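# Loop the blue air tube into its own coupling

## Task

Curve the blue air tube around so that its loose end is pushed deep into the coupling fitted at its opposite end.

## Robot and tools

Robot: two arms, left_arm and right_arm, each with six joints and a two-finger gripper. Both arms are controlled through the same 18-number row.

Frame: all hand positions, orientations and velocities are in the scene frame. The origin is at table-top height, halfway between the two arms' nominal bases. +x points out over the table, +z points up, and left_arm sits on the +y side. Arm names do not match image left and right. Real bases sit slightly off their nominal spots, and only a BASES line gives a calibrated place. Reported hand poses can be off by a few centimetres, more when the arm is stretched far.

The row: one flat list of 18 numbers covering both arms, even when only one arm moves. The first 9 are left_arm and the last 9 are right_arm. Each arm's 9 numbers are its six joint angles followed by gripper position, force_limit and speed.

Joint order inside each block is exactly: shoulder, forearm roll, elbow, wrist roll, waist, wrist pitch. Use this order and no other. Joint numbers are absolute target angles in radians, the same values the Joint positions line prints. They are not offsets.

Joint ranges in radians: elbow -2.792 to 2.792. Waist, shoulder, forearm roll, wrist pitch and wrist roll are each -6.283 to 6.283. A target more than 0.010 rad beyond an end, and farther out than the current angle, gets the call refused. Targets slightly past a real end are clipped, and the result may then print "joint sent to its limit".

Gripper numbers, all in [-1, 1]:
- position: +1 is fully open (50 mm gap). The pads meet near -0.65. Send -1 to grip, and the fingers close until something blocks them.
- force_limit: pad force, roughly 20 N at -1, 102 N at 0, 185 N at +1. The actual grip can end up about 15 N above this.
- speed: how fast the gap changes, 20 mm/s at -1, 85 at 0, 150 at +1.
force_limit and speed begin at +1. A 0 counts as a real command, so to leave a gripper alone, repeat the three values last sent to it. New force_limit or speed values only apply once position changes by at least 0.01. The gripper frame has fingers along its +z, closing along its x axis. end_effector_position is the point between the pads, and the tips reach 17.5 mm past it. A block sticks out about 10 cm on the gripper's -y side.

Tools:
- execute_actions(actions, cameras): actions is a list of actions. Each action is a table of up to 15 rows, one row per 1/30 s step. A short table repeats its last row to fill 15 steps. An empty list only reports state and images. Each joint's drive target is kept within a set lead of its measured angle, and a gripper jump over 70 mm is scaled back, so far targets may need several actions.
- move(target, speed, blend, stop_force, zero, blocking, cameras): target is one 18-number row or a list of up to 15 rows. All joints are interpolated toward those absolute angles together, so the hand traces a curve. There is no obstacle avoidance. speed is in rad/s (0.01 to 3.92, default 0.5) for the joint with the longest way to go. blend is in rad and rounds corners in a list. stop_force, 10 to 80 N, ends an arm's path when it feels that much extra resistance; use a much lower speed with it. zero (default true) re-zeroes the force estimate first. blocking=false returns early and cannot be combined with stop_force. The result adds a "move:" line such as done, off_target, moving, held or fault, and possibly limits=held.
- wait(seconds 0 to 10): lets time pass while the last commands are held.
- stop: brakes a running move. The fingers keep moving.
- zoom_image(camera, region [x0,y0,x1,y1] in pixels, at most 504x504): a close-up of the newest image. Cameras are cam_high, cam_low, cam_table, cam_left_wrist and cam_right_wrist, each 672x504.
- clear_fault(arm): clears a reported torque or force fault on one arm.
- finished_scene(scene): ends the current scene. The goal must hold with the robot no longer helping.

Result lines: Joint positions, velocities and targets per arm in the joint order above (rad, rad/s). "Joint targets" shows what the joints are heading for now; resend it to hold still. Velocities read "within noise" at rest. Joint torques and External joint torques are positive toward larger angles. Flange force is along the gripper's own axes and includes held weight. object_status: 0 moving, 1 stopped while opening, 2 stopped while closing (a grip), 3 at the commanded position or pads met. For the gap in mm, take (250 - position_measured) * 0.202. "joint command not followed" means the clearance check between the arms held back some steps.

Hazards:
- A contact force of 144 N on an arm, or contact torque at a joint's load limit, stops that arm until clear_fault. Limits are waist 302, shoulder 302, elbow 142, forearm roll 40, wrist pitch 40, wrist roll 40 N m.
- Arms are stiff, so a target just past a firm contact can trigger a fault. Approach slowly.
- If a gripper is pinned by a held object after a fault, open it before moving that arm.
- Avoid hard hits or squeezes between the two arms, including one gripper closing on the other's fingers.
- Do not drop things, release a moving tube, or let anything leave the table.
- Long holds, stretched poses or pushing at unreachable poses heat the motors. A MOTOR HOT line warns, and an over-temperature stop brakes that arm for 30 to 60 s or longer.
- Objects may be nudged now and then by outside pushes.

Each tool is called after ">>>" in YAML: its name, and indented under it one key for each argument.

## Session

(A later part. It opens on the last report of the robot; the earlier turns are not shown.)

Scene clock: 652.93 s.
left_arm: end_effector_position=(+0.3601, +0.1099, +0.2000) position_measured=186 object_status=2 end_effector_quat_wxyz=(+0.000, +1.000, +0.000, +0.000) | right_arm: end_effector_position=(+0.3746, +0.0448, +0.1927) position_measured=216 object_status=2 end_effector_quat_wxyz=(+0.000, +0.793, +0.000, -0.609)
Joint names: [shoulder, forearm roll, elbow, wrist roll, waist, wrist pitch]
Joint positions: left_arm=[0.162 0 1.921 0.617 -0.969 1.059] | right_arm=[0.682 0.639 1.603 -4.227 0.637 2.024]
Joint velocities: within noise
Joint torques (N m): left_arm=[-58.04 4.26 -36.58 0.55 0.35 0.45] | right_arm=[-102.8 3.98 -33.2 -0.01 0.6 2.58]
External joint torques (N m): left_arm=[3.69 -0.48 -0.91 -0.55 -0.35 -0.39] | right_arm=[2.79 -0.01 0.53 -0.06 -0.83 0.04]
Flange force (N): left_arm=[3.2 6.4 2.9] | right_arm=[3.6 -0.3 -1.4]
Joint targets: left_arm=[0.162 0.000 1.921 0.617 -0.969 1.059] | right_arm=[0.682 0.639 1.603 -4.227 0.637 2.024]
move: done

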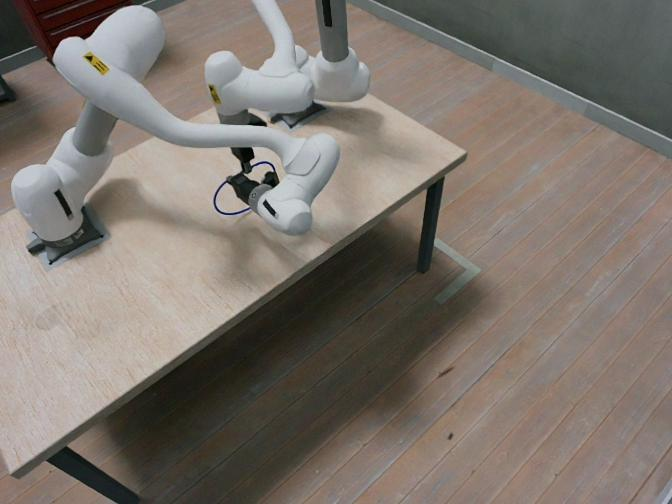

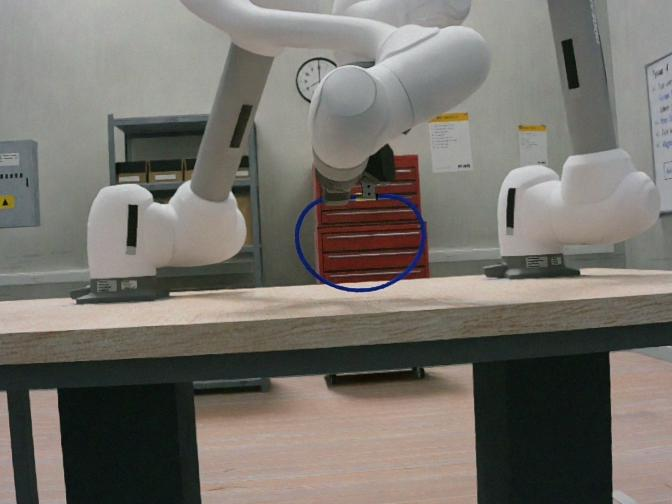

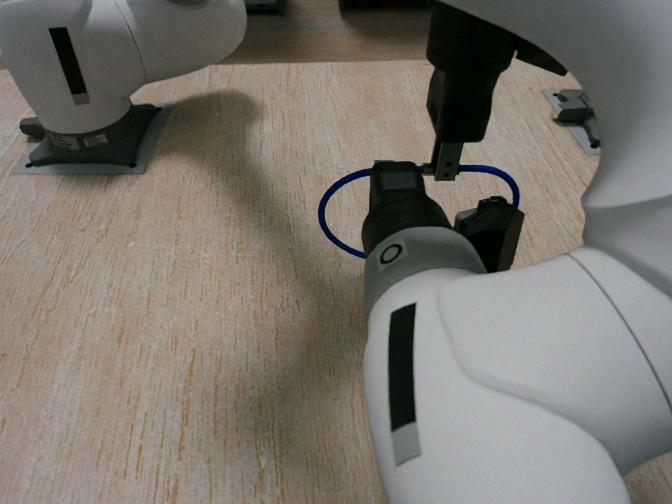

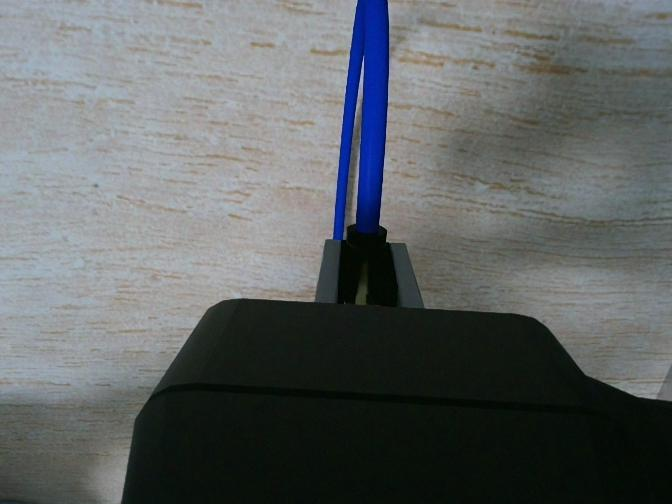

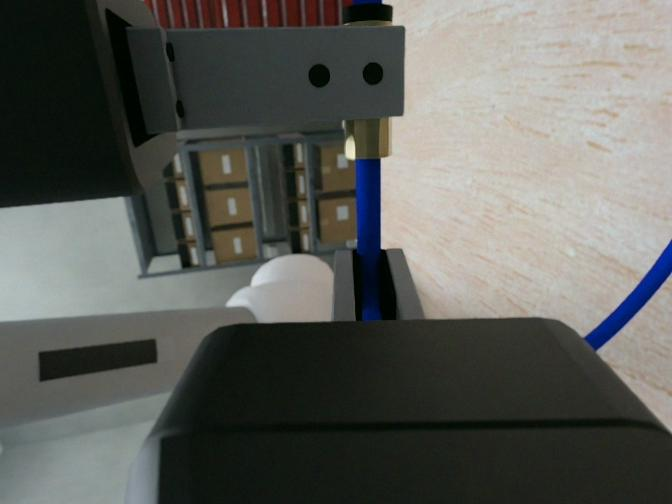

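>>> move:
  target: [0.1617,0,1.9211,0.6174,-0.9689,1.0588,-1,-0.4,-0.8,0.69649,0.66198,1.57432,-4.20393,0.65744,2.02576,-1,-0.6,-0.8]
  speed: 0.01
  stop_force: 30

>>> zoom_image:
  camera: "cam_right_wrist"
  region: [300, 60, 440, 270]

Scene clock: 663.87 s.
left_arm: end_effector_position=(+0.3601, +0.1099, +0.2000) position_measured=186 object_status=2 end_effector_quat_wxyz=(+0.000, +1.000, +0.000, +0.000) | right_arm: end_effector_position=(+0.3746, +0.0607, +0.1928) position_measured=216 object_status=2 end_effector_quat_wxyz=(+0.000, +0.793, +0.000, -0.609)
Joint names: [shoulder, forearm roll, elbow, wrist roll, waist, wrist pitch]
Joint positions: left_arm=[0.162 0 1.921 0.617 -0.969 1.059] | right_arm=[0.694 0.657 1.58 -4.209 0.653 2.026]
Joint velocities: within noise
Joint torques (N m): left_arm=[-56.77 -1.06 -53.02 0.51 -12.34 -8.2] | right_arm=[-103.67 12.34 -42.97 -0.04 13.94 -2.72]
External joint torques (N m): left_arm=[2.24 4.84 15.47 -0.51 12.35 8.26] | right_arm=[1.5 -8.31 9.74 -0.04 -13.88 5.34]
Flange force (N): left_arm=[2.6 -28.9 2.4] | right_arm=[2.7 35.9 -0.6]
Joint targets: left_arm=[0.162 0.000 1.921 0.617 -0.969 1.059] | right_arm=[0.694 0.657 1.580 -4.209 0.653 2.026]
move: contact (right_arm)

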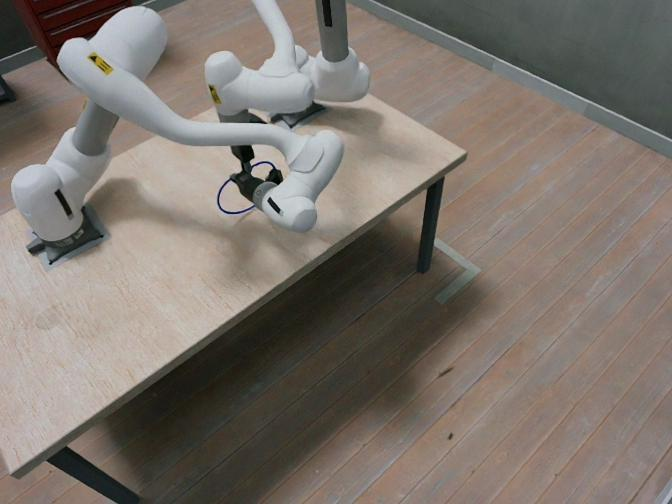

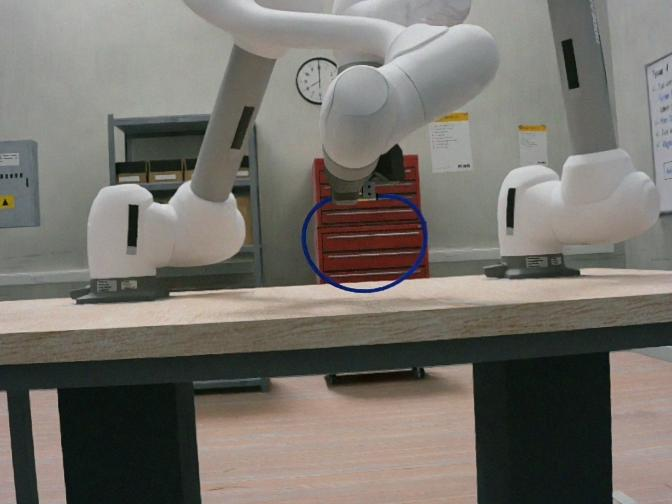

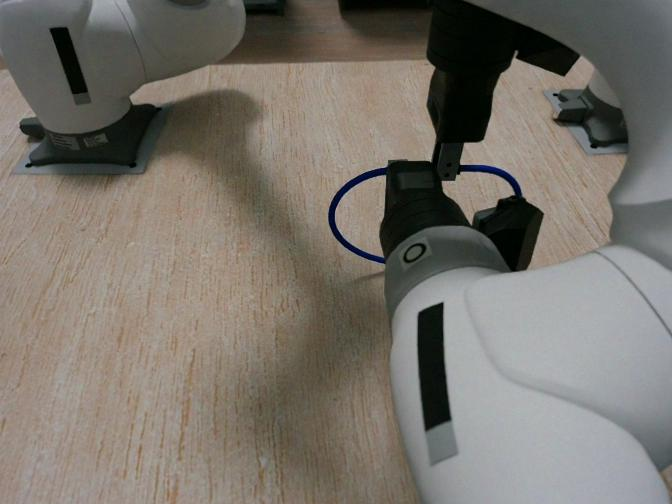

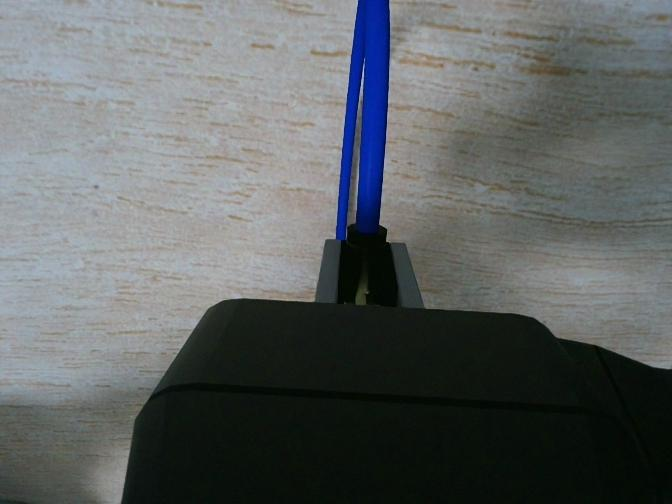

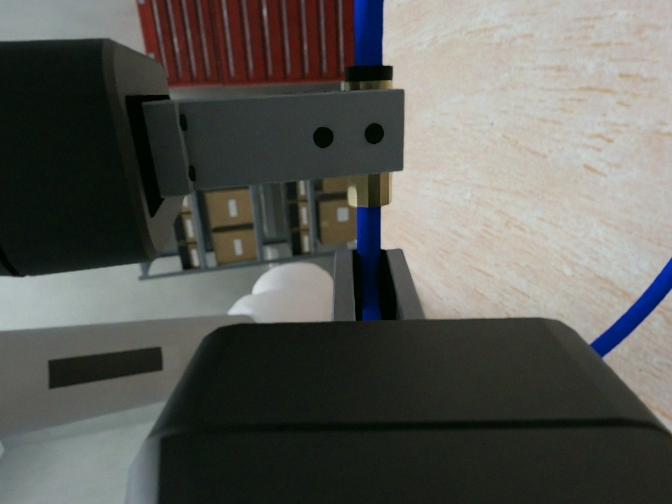

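Scaled by 2.400 from the camera's 672x504 image, which has a finer 960x720 frame.

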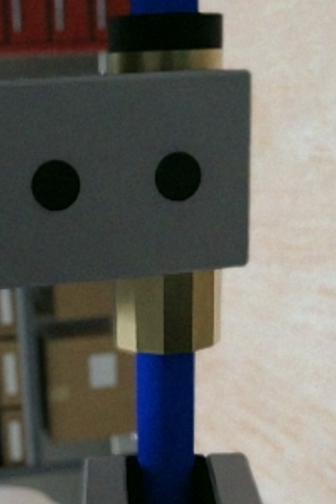

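>>> move:
  target: [0.1617,0,1.9211,0.6174,-0.9689,1.0588,-1,-0.4,-0.8,0.69520,0.65940,1.57732,-4.20643,0.65524,2.02570,-1,-0.6,-0.8]
  speed: 0.01
  stop_force: 50
  zero: false
  cameras: ["cam_right_wrist"]

>>> zoom_image:
  camera: "cam_right_wrist"
  region: [300, 60, 440, 270]

Scene clock: 678.93 s.
left_arm: end_effector_position=(+0.3601, +0.1099, +0.2000) position_measured=186 object_status=2 end_effector_quat_wxyz=(+0.000, +1.000, +0.000, +0.000) | right_arm: end_effector_position=(+0.3747, +0.0615, +0.1927) position_measured=216 object_status=2 end_effector_quat_wxyz=(+0.000, +0.793, +0.000, -0.609)
Joint names: [shoulder, forearm roll, elbow, wrist roll, waist, wrist pitch]
Joint positions: left_arm=[0.162 0 1.921 0.617 -0.969 1.059] | right_arm=[0.694 0.658 1.579 -4.208 0.654 2.026]
Joint velocities: within noise
Joint torques (N m): left_arm=[-56.74 -3.56 -60.48 0.52 -18.31 -11.98] | right_arm=[-102.71 16.05 -47.33 -0.02 20.3 -5.24]
External joint torques (N m): left_arm=[2.17 7.34 22.89 -0.52 18.38 12.03] | right_arm=[1.26 -12.07 14.46 -0.05 -20.42 7.84]
Flange force (N): left_arm=[3.3 -44.5 3.0] | right_arm=[2.7 53.5 0.0]
Joint targets: left_arm=[0.162 0.000 1.921 0.617 -0.969 1.059] | right_arm=[0.694 0.658 1.579 -4.208 0.654 2.026]
move: contact (right_arm)
Images, in order (width x height): cam_right_wrist 672x504.

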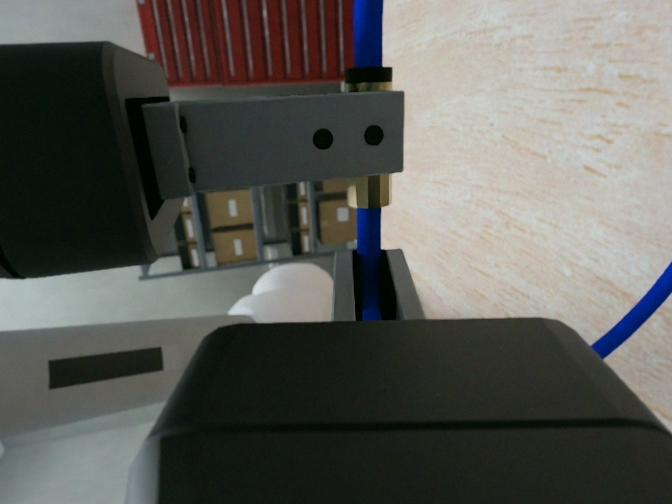

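Scaled by 2.400 from the camera's 672x504 image, which has a finer 960x720 frame.

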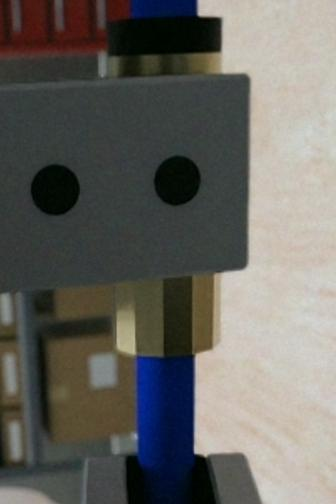

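>>> move:
  target:
    - [0.1617,0,1.9211,0.6174,-0.9689,1.0588,-1,-0.4,-0.8,0.69300,0.65642,1.58111,-4.20943,0.65258,2.02537,-1,-0.6,-0.8]
    - [0.1617,0,1.9211,0.6174,-0.9689,1.0588,-1,-0.4,-0.8,0.69300,0.65642,1.58111,-4.20943,0.65258,2.02537,0,-0.6,-1]
  speed: 0.02

>>> zoom_image:
  camera: "cam_right_wrist"
  region: [300, 60, 440, 270]

Scene clock: 691.67 s.
left_arm: end_effector_position=(+0.3601, +0.1099, +0.2000) position_measured=186 object_status=2 end_effector_quat_wxyz=(+0.000, +1.000, +0.000, +0.000) | right_arm: end_effector_position=(+0.3747, +0.0601, +0.1928) position_measured=152 object_status=3 end_effector_quat_wxyz=(+0.000, +0.793, +0.000, -0.609)
Joint names: [shoulder, forearm roll, elbow, wrist roll, waist, wrist pitch]
Joint positions: left_arm=[0.162 0 1.921 0.617 -0.969 1.059] | right_arm=[0.693 0.656 1.581 -4.209 0.653 2.025]
Joint velocities: within noise
Joint torques (N m): left_arm=[-57.42 4.35 -35.88 0.48 0.93 0.59] | right_arm=[-104.86 4.06 -33.49 -0.09 0.94 2.86]
External joint torques (N m): left_arm=[2.67 -0.55 -1.84 -0.48 -0.86 -0.54] | right_arm=[2.78 -0.05 0.4 0.01 -0.88 -0.24]
Flange force (N): left_arm=[2.6 6.9 1.3] | right_arm=[3.8 -0.5 -1.4]
Joint targets: left_arm=[0.162 0.000 1.921 0.617 -0.969 1.059] | right_arm=[0.693 0.656 1.581 -4.209 0.653 2.025]
move: done

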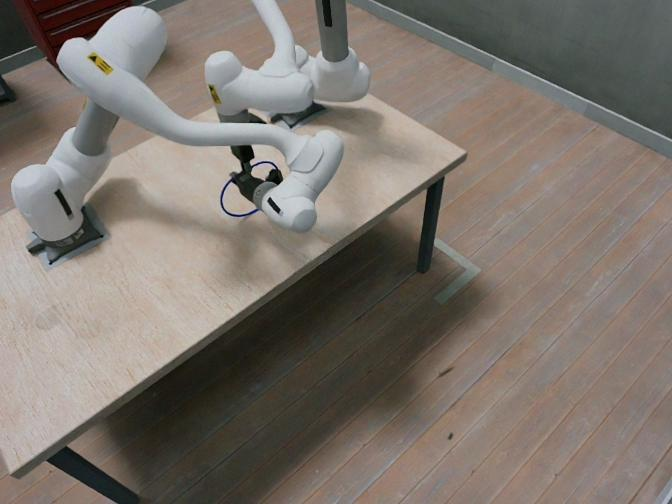

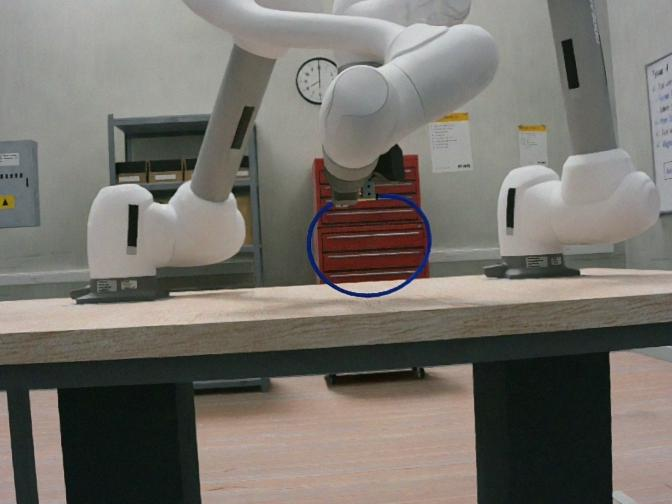

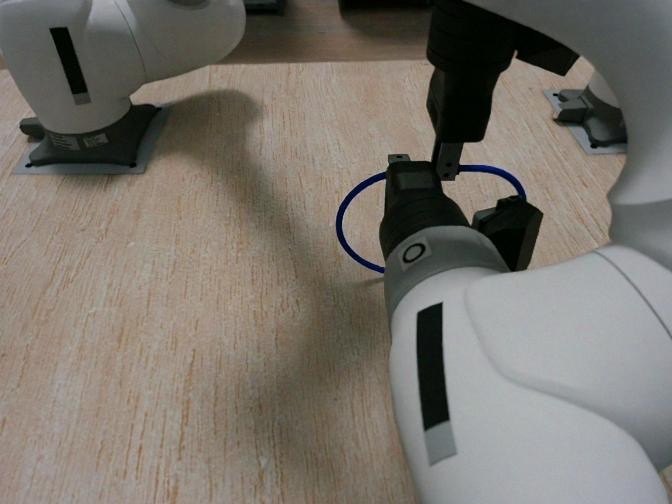

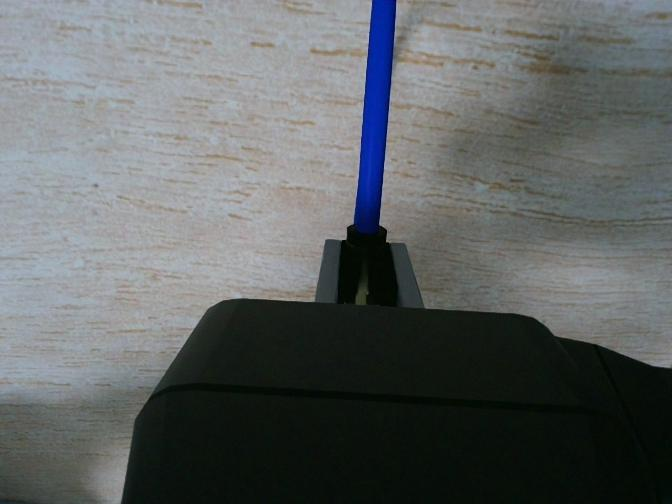

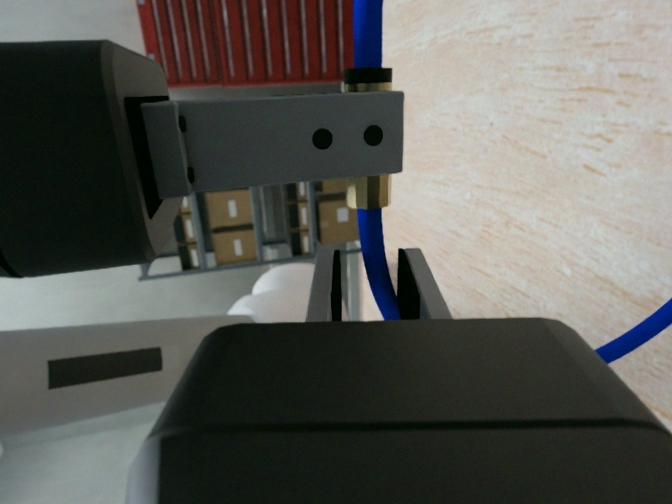

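Scaled by 2.400 from the camera's 672x504 image, which has a finer 960x720 frame.

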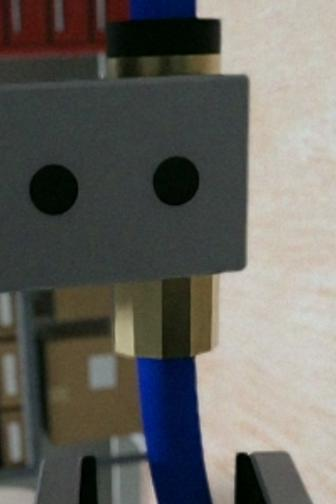

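>>> move:
  target:
    - [0.1617,0,1.9211,0.6174,-0.9689,1.0588,-1,-0.4,-0.8,0.69300,0.65642,1.58111,-4.20943,0.65258,2.02537,1,-0.6,-1]
    - [0.1617,0,1.9211,0.6174,-0.9689,1.0588,-1,-0.4,-0.8,0.7861,0.6434,1.3337,-4.1542,0.5821,2.1827,1,-0.6,-1]
  speed: 0.07

>>> zoom_image:
  camera: "cam_low"
  region: [280, 160, 460, 310]

Scene clock: 709.07 s.
left_arm: end_effector_position=(+0.3601, +0.1099, +0.2000) position_measured=186 object_status=2 end_effector_quat_wxyz=(+0.000, +1.000, +0.000, +0.000) | right_arm: end_effector_position=(+0.4881, +0.0600, +0.2237) position_measured=3 object_status=3 end_effector_quat_wxyz=(+0.000, +0.793, +0.000, -0.609)
Joint names: [shoulder, forearm roll, elbow, wrist roll, waist, wrist pitch]
Joint positions: left_arm=[0.162 0 1.921 0.617 -0.969 1.059] | right_arm=[0.786 0.643 1.334 -4.154 0.582 2.183]
Joint velocities: within noise
Joint torques (N m): left_arm=[-57.83 4.16 -36.51 0.52 0.39 0.37] | right_arm=[-115.29 4.51 -36.83 -0.09 1.07 2.41]
External joint torques (N m): left_arm=[3.63 -0.38 -0.99 -0.52 -0.5 -0.31] | right_arm=[3.82 -0.19 0.6 0.02 -0.73 0.08]
Flange force (N): left_arm=[3.0 6.6 2.6] | right_arm=[4.4 -1.2 -2.7]
Joint targets: left_arm=[0.162 0.000 1.921 0.617 -0.969 1.059] | right_arm=[0.786 0.643 1.334 -4.154 0.582 2.183]
move: done

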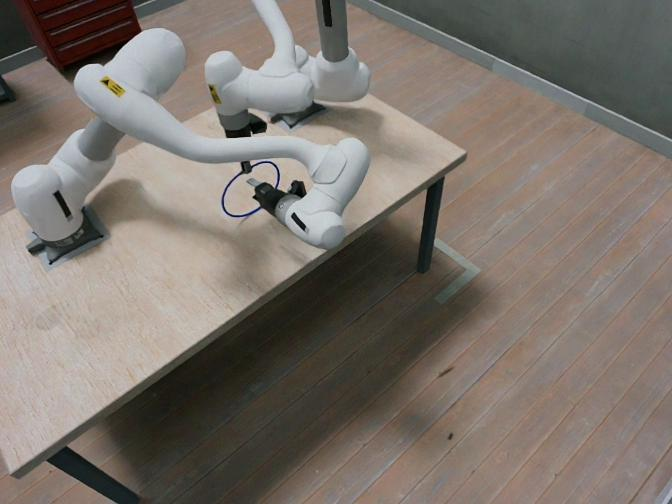

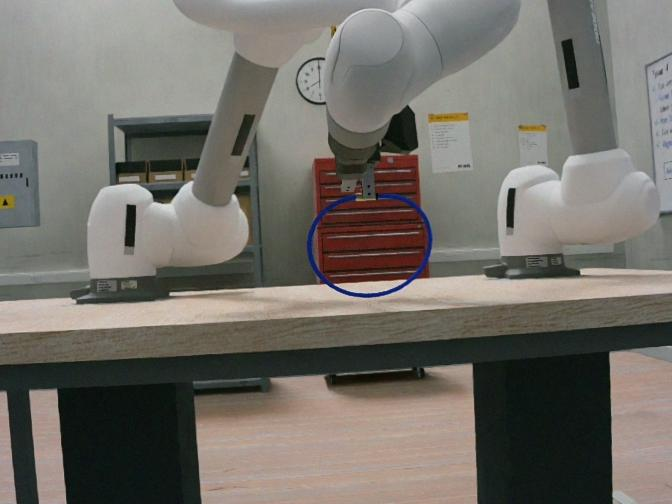

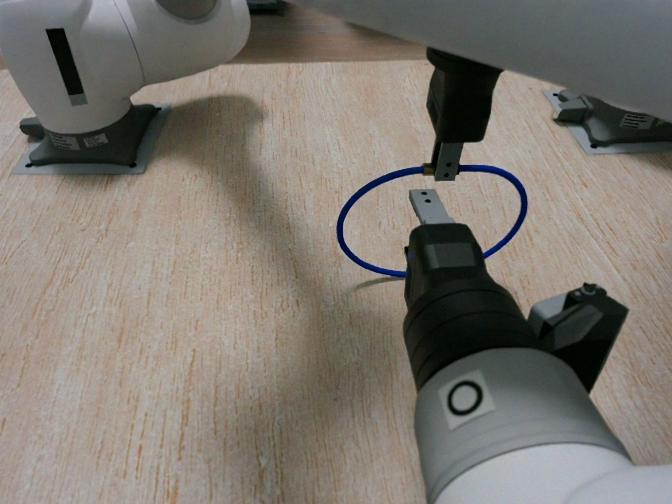

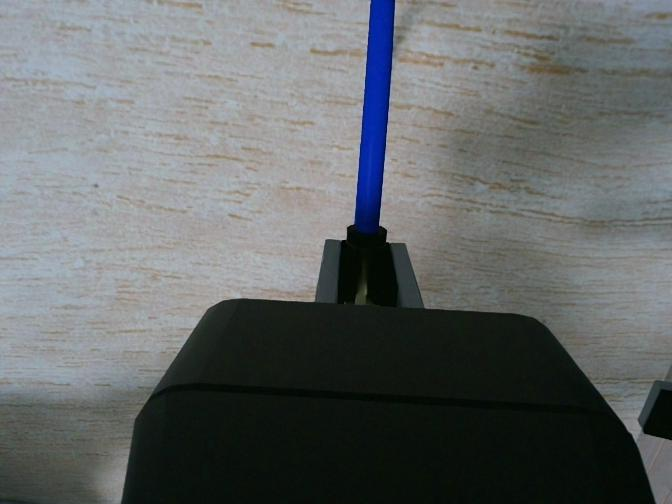

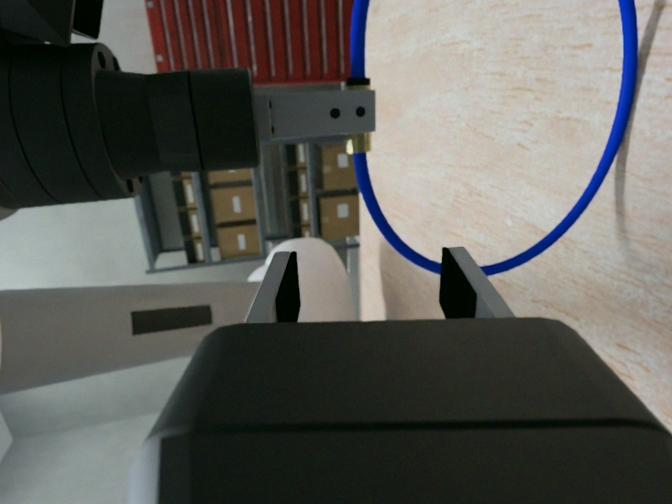

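Scaled by 2.800 from the camera's 672x504 image, which has a finer 960x720 frame.

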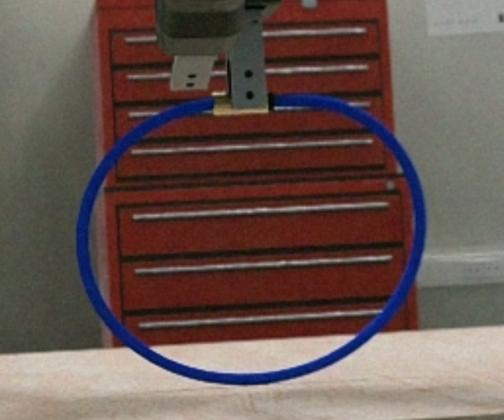

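>>> move:
  target:
    - [0.1185,0,2.0501,0.4806,-1.1057,0.9730,-1,-0.4,-0.8,0.7861,0.6434,1.3337,-4.1542,0.5821,2.1827,1,-0.6,-1]
    - [0.1424,0,2.1343,0.4031,-1.1832,0.8649,-1,-0.4,-0.8,0.7861,0.6434,1.3337,-4.1542,0.5821,2.1827,1,-0.6,-1]
    - [0.1972,0,2.1892,0.3668,-1.2195,0.7552,-1,-0.4,-0.8,0.7861,0.6434,1.3337,-4.1542,0.5821,2.1827,1,-0.6,-1]
  speed: 0.1
  blend: 0.02

Scene clock: 759.50 s.
left_arm: end_effector_position=(+0.2052, +0.1100, +0.0630) position_measured=186 object_status=2 end_effector_quat_wxyz=(+0.000, +1.000, +0.000, +0.000) | right_arm: end_effector_position=(+0.4881, +0.0600, +0.2237) position_measured=3 object_status=3 end_effector_quat_wxyz=(+0.000, +0.793, +0.000, -0.609)
Joint names: [shoulder, forearm roll, elbow, wrist roll, waist, wrist pitch]
Joint positions: left_arm=[0.197 0 2.189 0.367 -1.219 0.755] | right_arm=[0.786 0.643 1.334 -4.154 0.582 2.183]
Joint velocities: within noise
Joint torques (N m): left_arm=[-52.97 3.29 -29.01 0.52 0.33 0.19] | right_arm=[-115.26 4.5 -37.62 -0.11 1.26 2.32]
External joint torques (N m): left_arm=[2.86 -0.33 -0.42 -0.52 -0.25 -0.12] | right_arm=[2.35 -0.12 0.86 0.04 -1.21 0.2]
Flange force (N): left_arm=[0.5 4.7 4.1] | right_arm=[2.6 0.7 -1.1]
Joint targets: left_arm=[0.197 0.000 2.189 0.367 -1.219 0.755] | right_arm=[0.786 0.643 1.334 -4.154 0.582 2.183]
move: done

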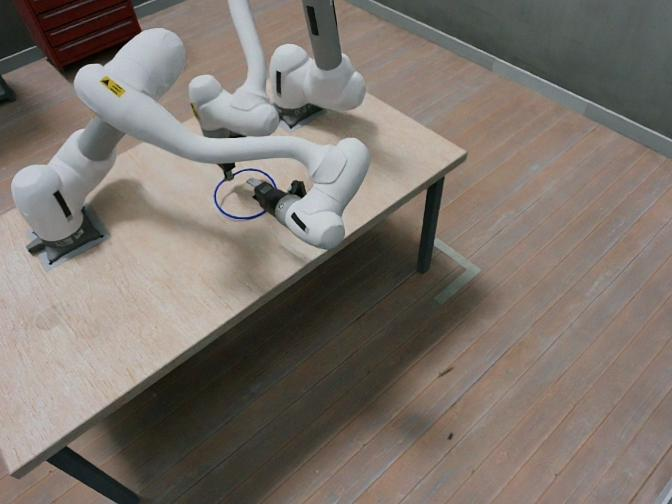

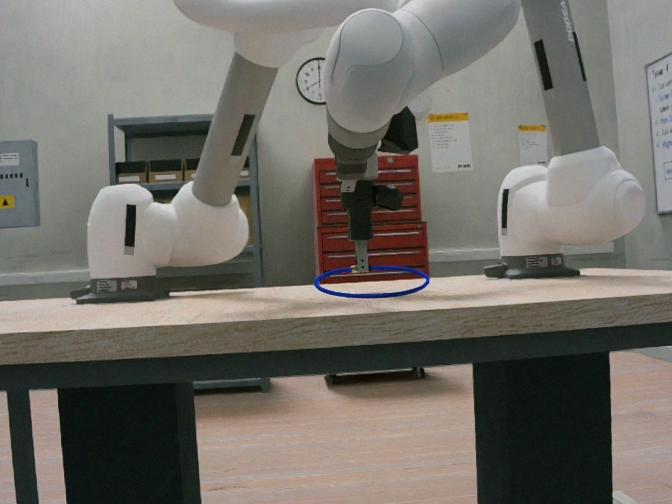

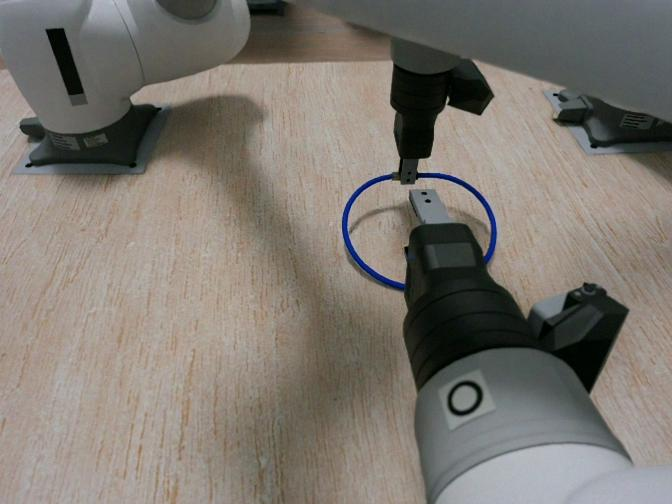

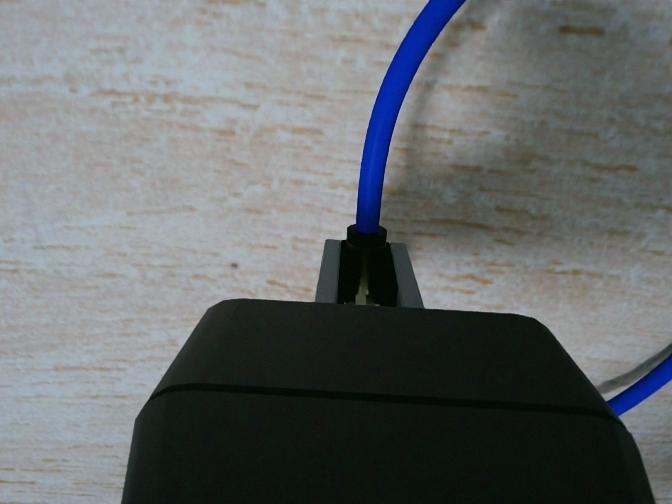

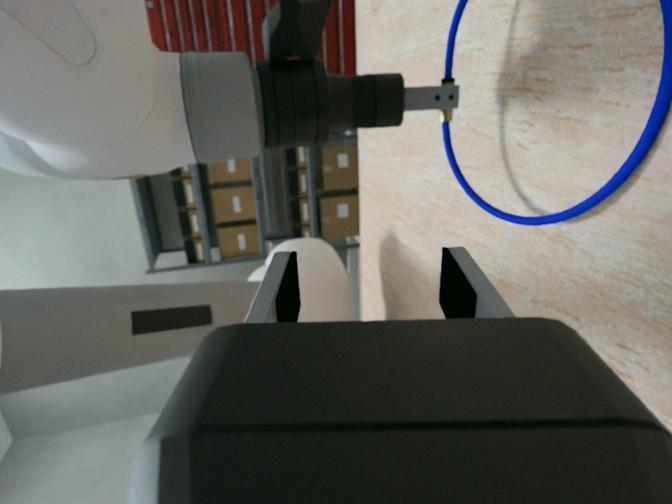

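>>> move:
  target: [0.2583,0,2.2199,0.3574,-1.2289,0.6634,-1,-0.4,-0.8,0.7861,0.6434,1.3337,-4.1542,0.5821,2.1827,1,-0.6,-1]
  speed: 0.04
  stop_force: 12

>>> zoom_image:
  camera: "cam_low"
  region: [300, 210, 440, 320]

Scene clock: 769.93 s.
left_arm: end_effector_position=(+0.2002, +0.1099, +0.0210) position_measured=186 object_status=2 end_effector_quat_wxyz=(+0.000, +1.000, +0.000, +0.000) | right_arm: end_effector_position=(+0.4881, +0.0600, +0.2237) position_measured=3 object_status=3 end_effector_quat_wxyz=(+0.000, +0.793, +0.000, -0.609)
Joint names: [shoulder, forearm roll, elbow, wrist roll, waist, wrist pitch]
Joint positions: left_arm=[0.258 0 2.22 0.357 -1.229 0.663] | right_arm=[0.786 0.643 1.334 -4.154 0.582 2.183]
Joint velocities: within noise
Joint torques (N m): left_arm=[-56.58 2.96 -25.88 0.51 0.34 0.3] | right_arm=[-115.02 4.46 -37.61 -0.19 0.64 2.38]
External joint torques (N m): left_arm=[3.34 -0.29 -0.7 -0.51 -0.36 -0.24] | right_arm=[2.38 -0.08 0.95 0.12 -0.69 0.14]
Flange force (N): left_arm=[0.6 5.4 5.4] | right_arm=[2.5 0.2 -0.6]
Joint targets: left_arm=[0.258 0.000 2.220 0.357 -1.229 0.663] | right_arm=[0.786 0.643 1.334 -4.154 0.582 2.183]
move: done

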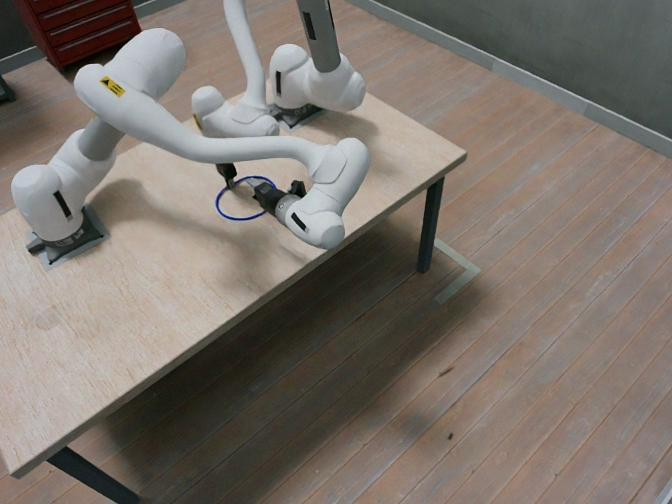

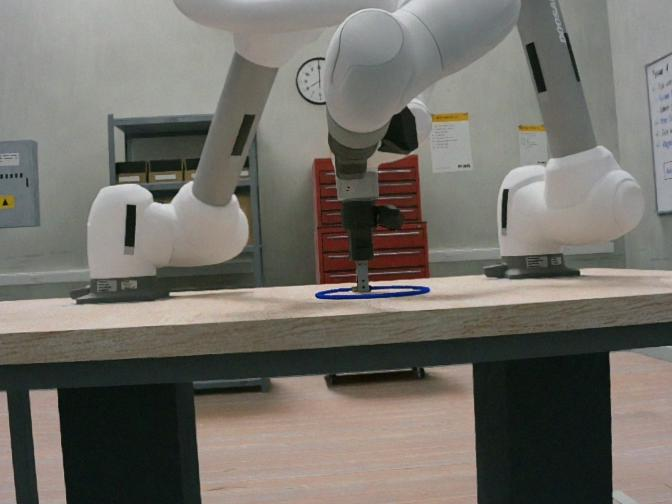

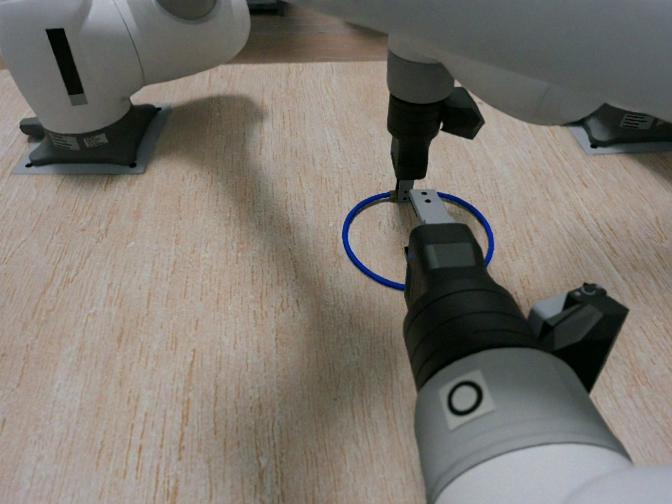

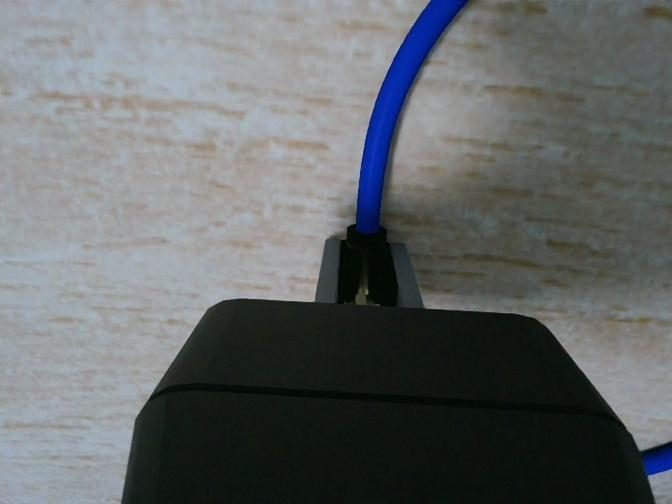

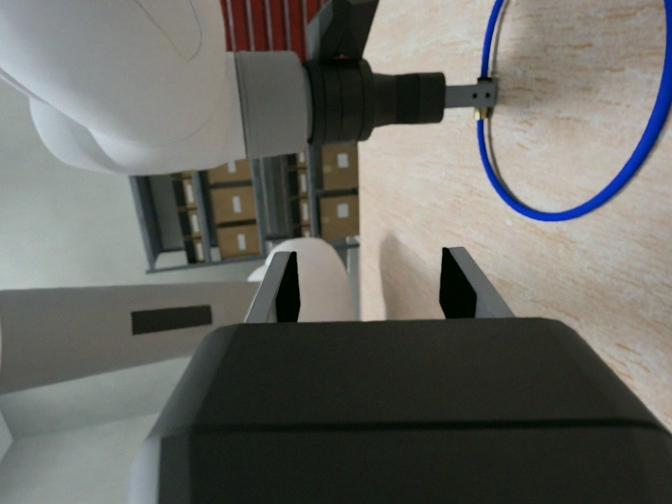

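Scaled by 3.600 from the camera's 672x504 image, which has a finer 960x720 frame.

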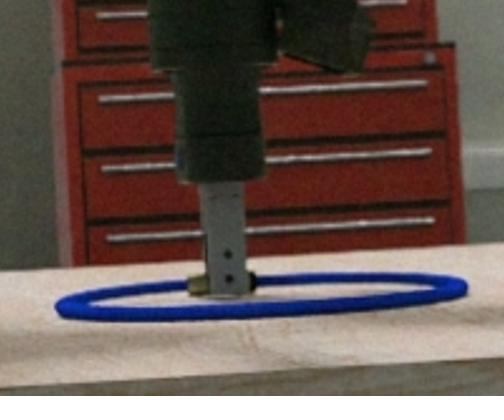

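>>> move:
  target:
    - [0.2583,0,2.2199,0.3574,-1.2289,0.6634,0.4,-0.4,-1,0.7861,0.6434,1.3337,-4.1542,0.5821,2.1827,1,-0.6,-1]
    - [0.1972,0,2.1892,0.3668,-1.2195,0.7552,0.4,-0.4,-1,0.7861,0.6434,1.3337,-4.1542,0.5821,2.1827,1,-0.6,-1]
    - [0.1185,0,2.0501,0.4806,-1.1057,0.9730,0.4,-0.4,-1,0.7861,0.6434,1.3337,-4.1542,0.5821,2.1827,1,-0.6,-1]
  speed: 0.1

>>> zoom_image:
  camera: "cam_table"
  region: [330, 160, 510, 300]

>>> zoom_image:
  camera: "cam_left_wrist"
  region: [250, 100, 480, 310]

Scene clock: 784.07 s.
left_arm: end_effector_position=(+0.2701, +0.1099, +0.1630) position_measured=92 object_status=3 end_effector_quat_wxyz=(+0.000, +1.000, +0.000, +0.000) | right_arm: end_effector_position=(+0.4881, +0.0600, +0.2237) position_measured=3 object_status=3 end_effector_quat_wxyz=(+0.000, +0.793, +0.000, -0.609)
Joint names: [shoulder, forearm roll, elbow, wrist roll, waist, wrist pitch]
Joint positions: left_arm=[0.119 0 2.05 0.481 -1.106 0.973] | right_arm=[0.786 0.643 1.334 -4.154 0.582 2.183]
Joint velocities: within noise
Joint torques (N m): left_arm=[-50.86 3.9 -35.02 0.45 0.06 0.42] | right_arm=[-115.76 4.45 -37.44 -0.07 1.21 2.37]
External joint torques (N m): left_arm=[3.04 -0.34 -0.31 -0.45 -0.06 -0.34] | right_arm=[2.24 -0.04 0.53 0 -1.37 0.17]
Flange force (N): left_arm=[1.8 4.8 3.5] | right_arm=[2.6 0.4 -1.8]
Joint targets: left_arm=[0.118 0.000 2.050 0.481 -1.106 0.973] | right_arm=[0.786 0.643 1.334 -4.154 0.582 2.183]
move: done

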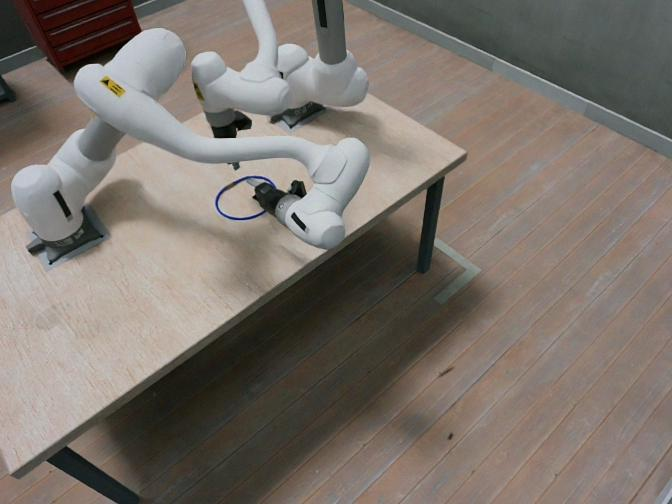

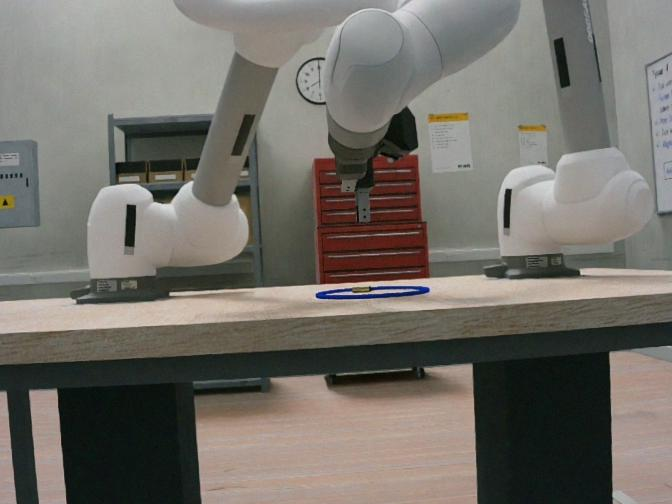

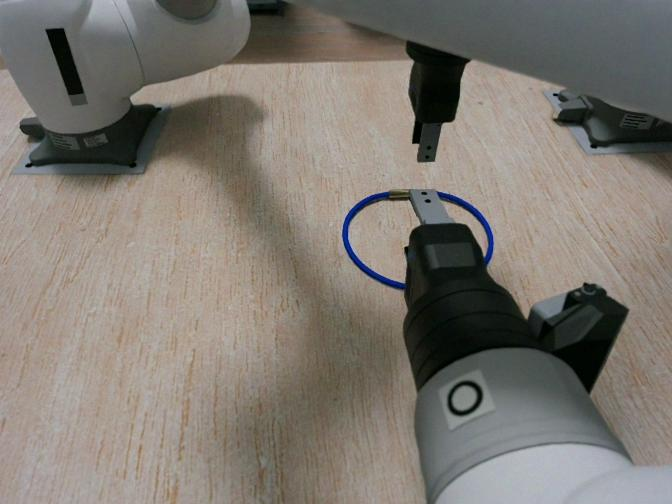

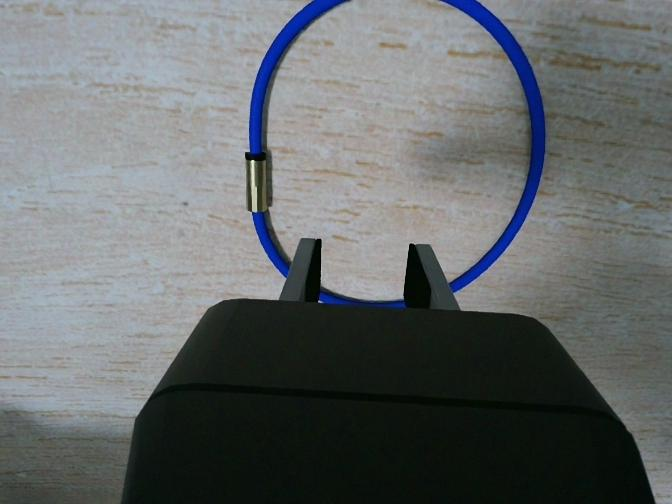

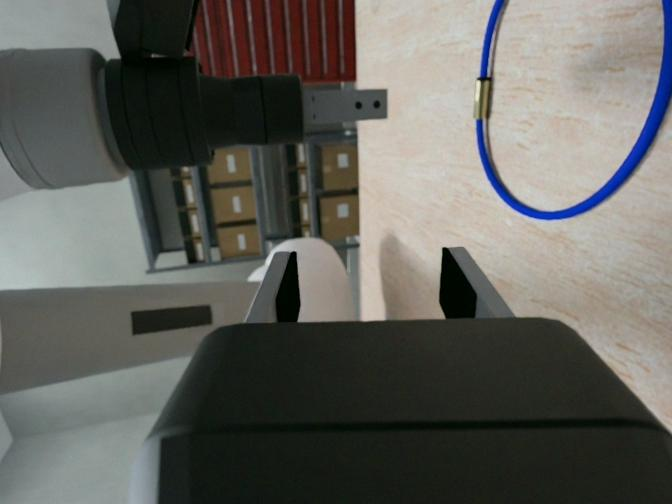

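Scaled by 2.800 from the camera's 672x504 image, which has a finer 960x720 frame.

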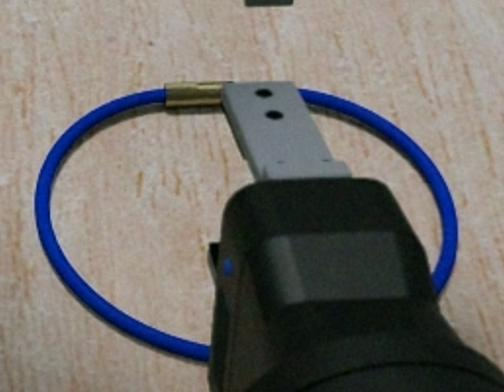

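Scaled by 2.191 from the camera's 672x504 image, which has a finer 960x720 frame.

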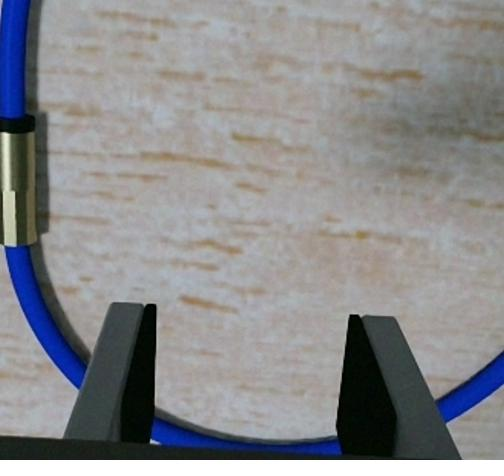

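Connected and resting on the table.

>>> finished_scene:
  scene: 1

The scene is finished: the task was done.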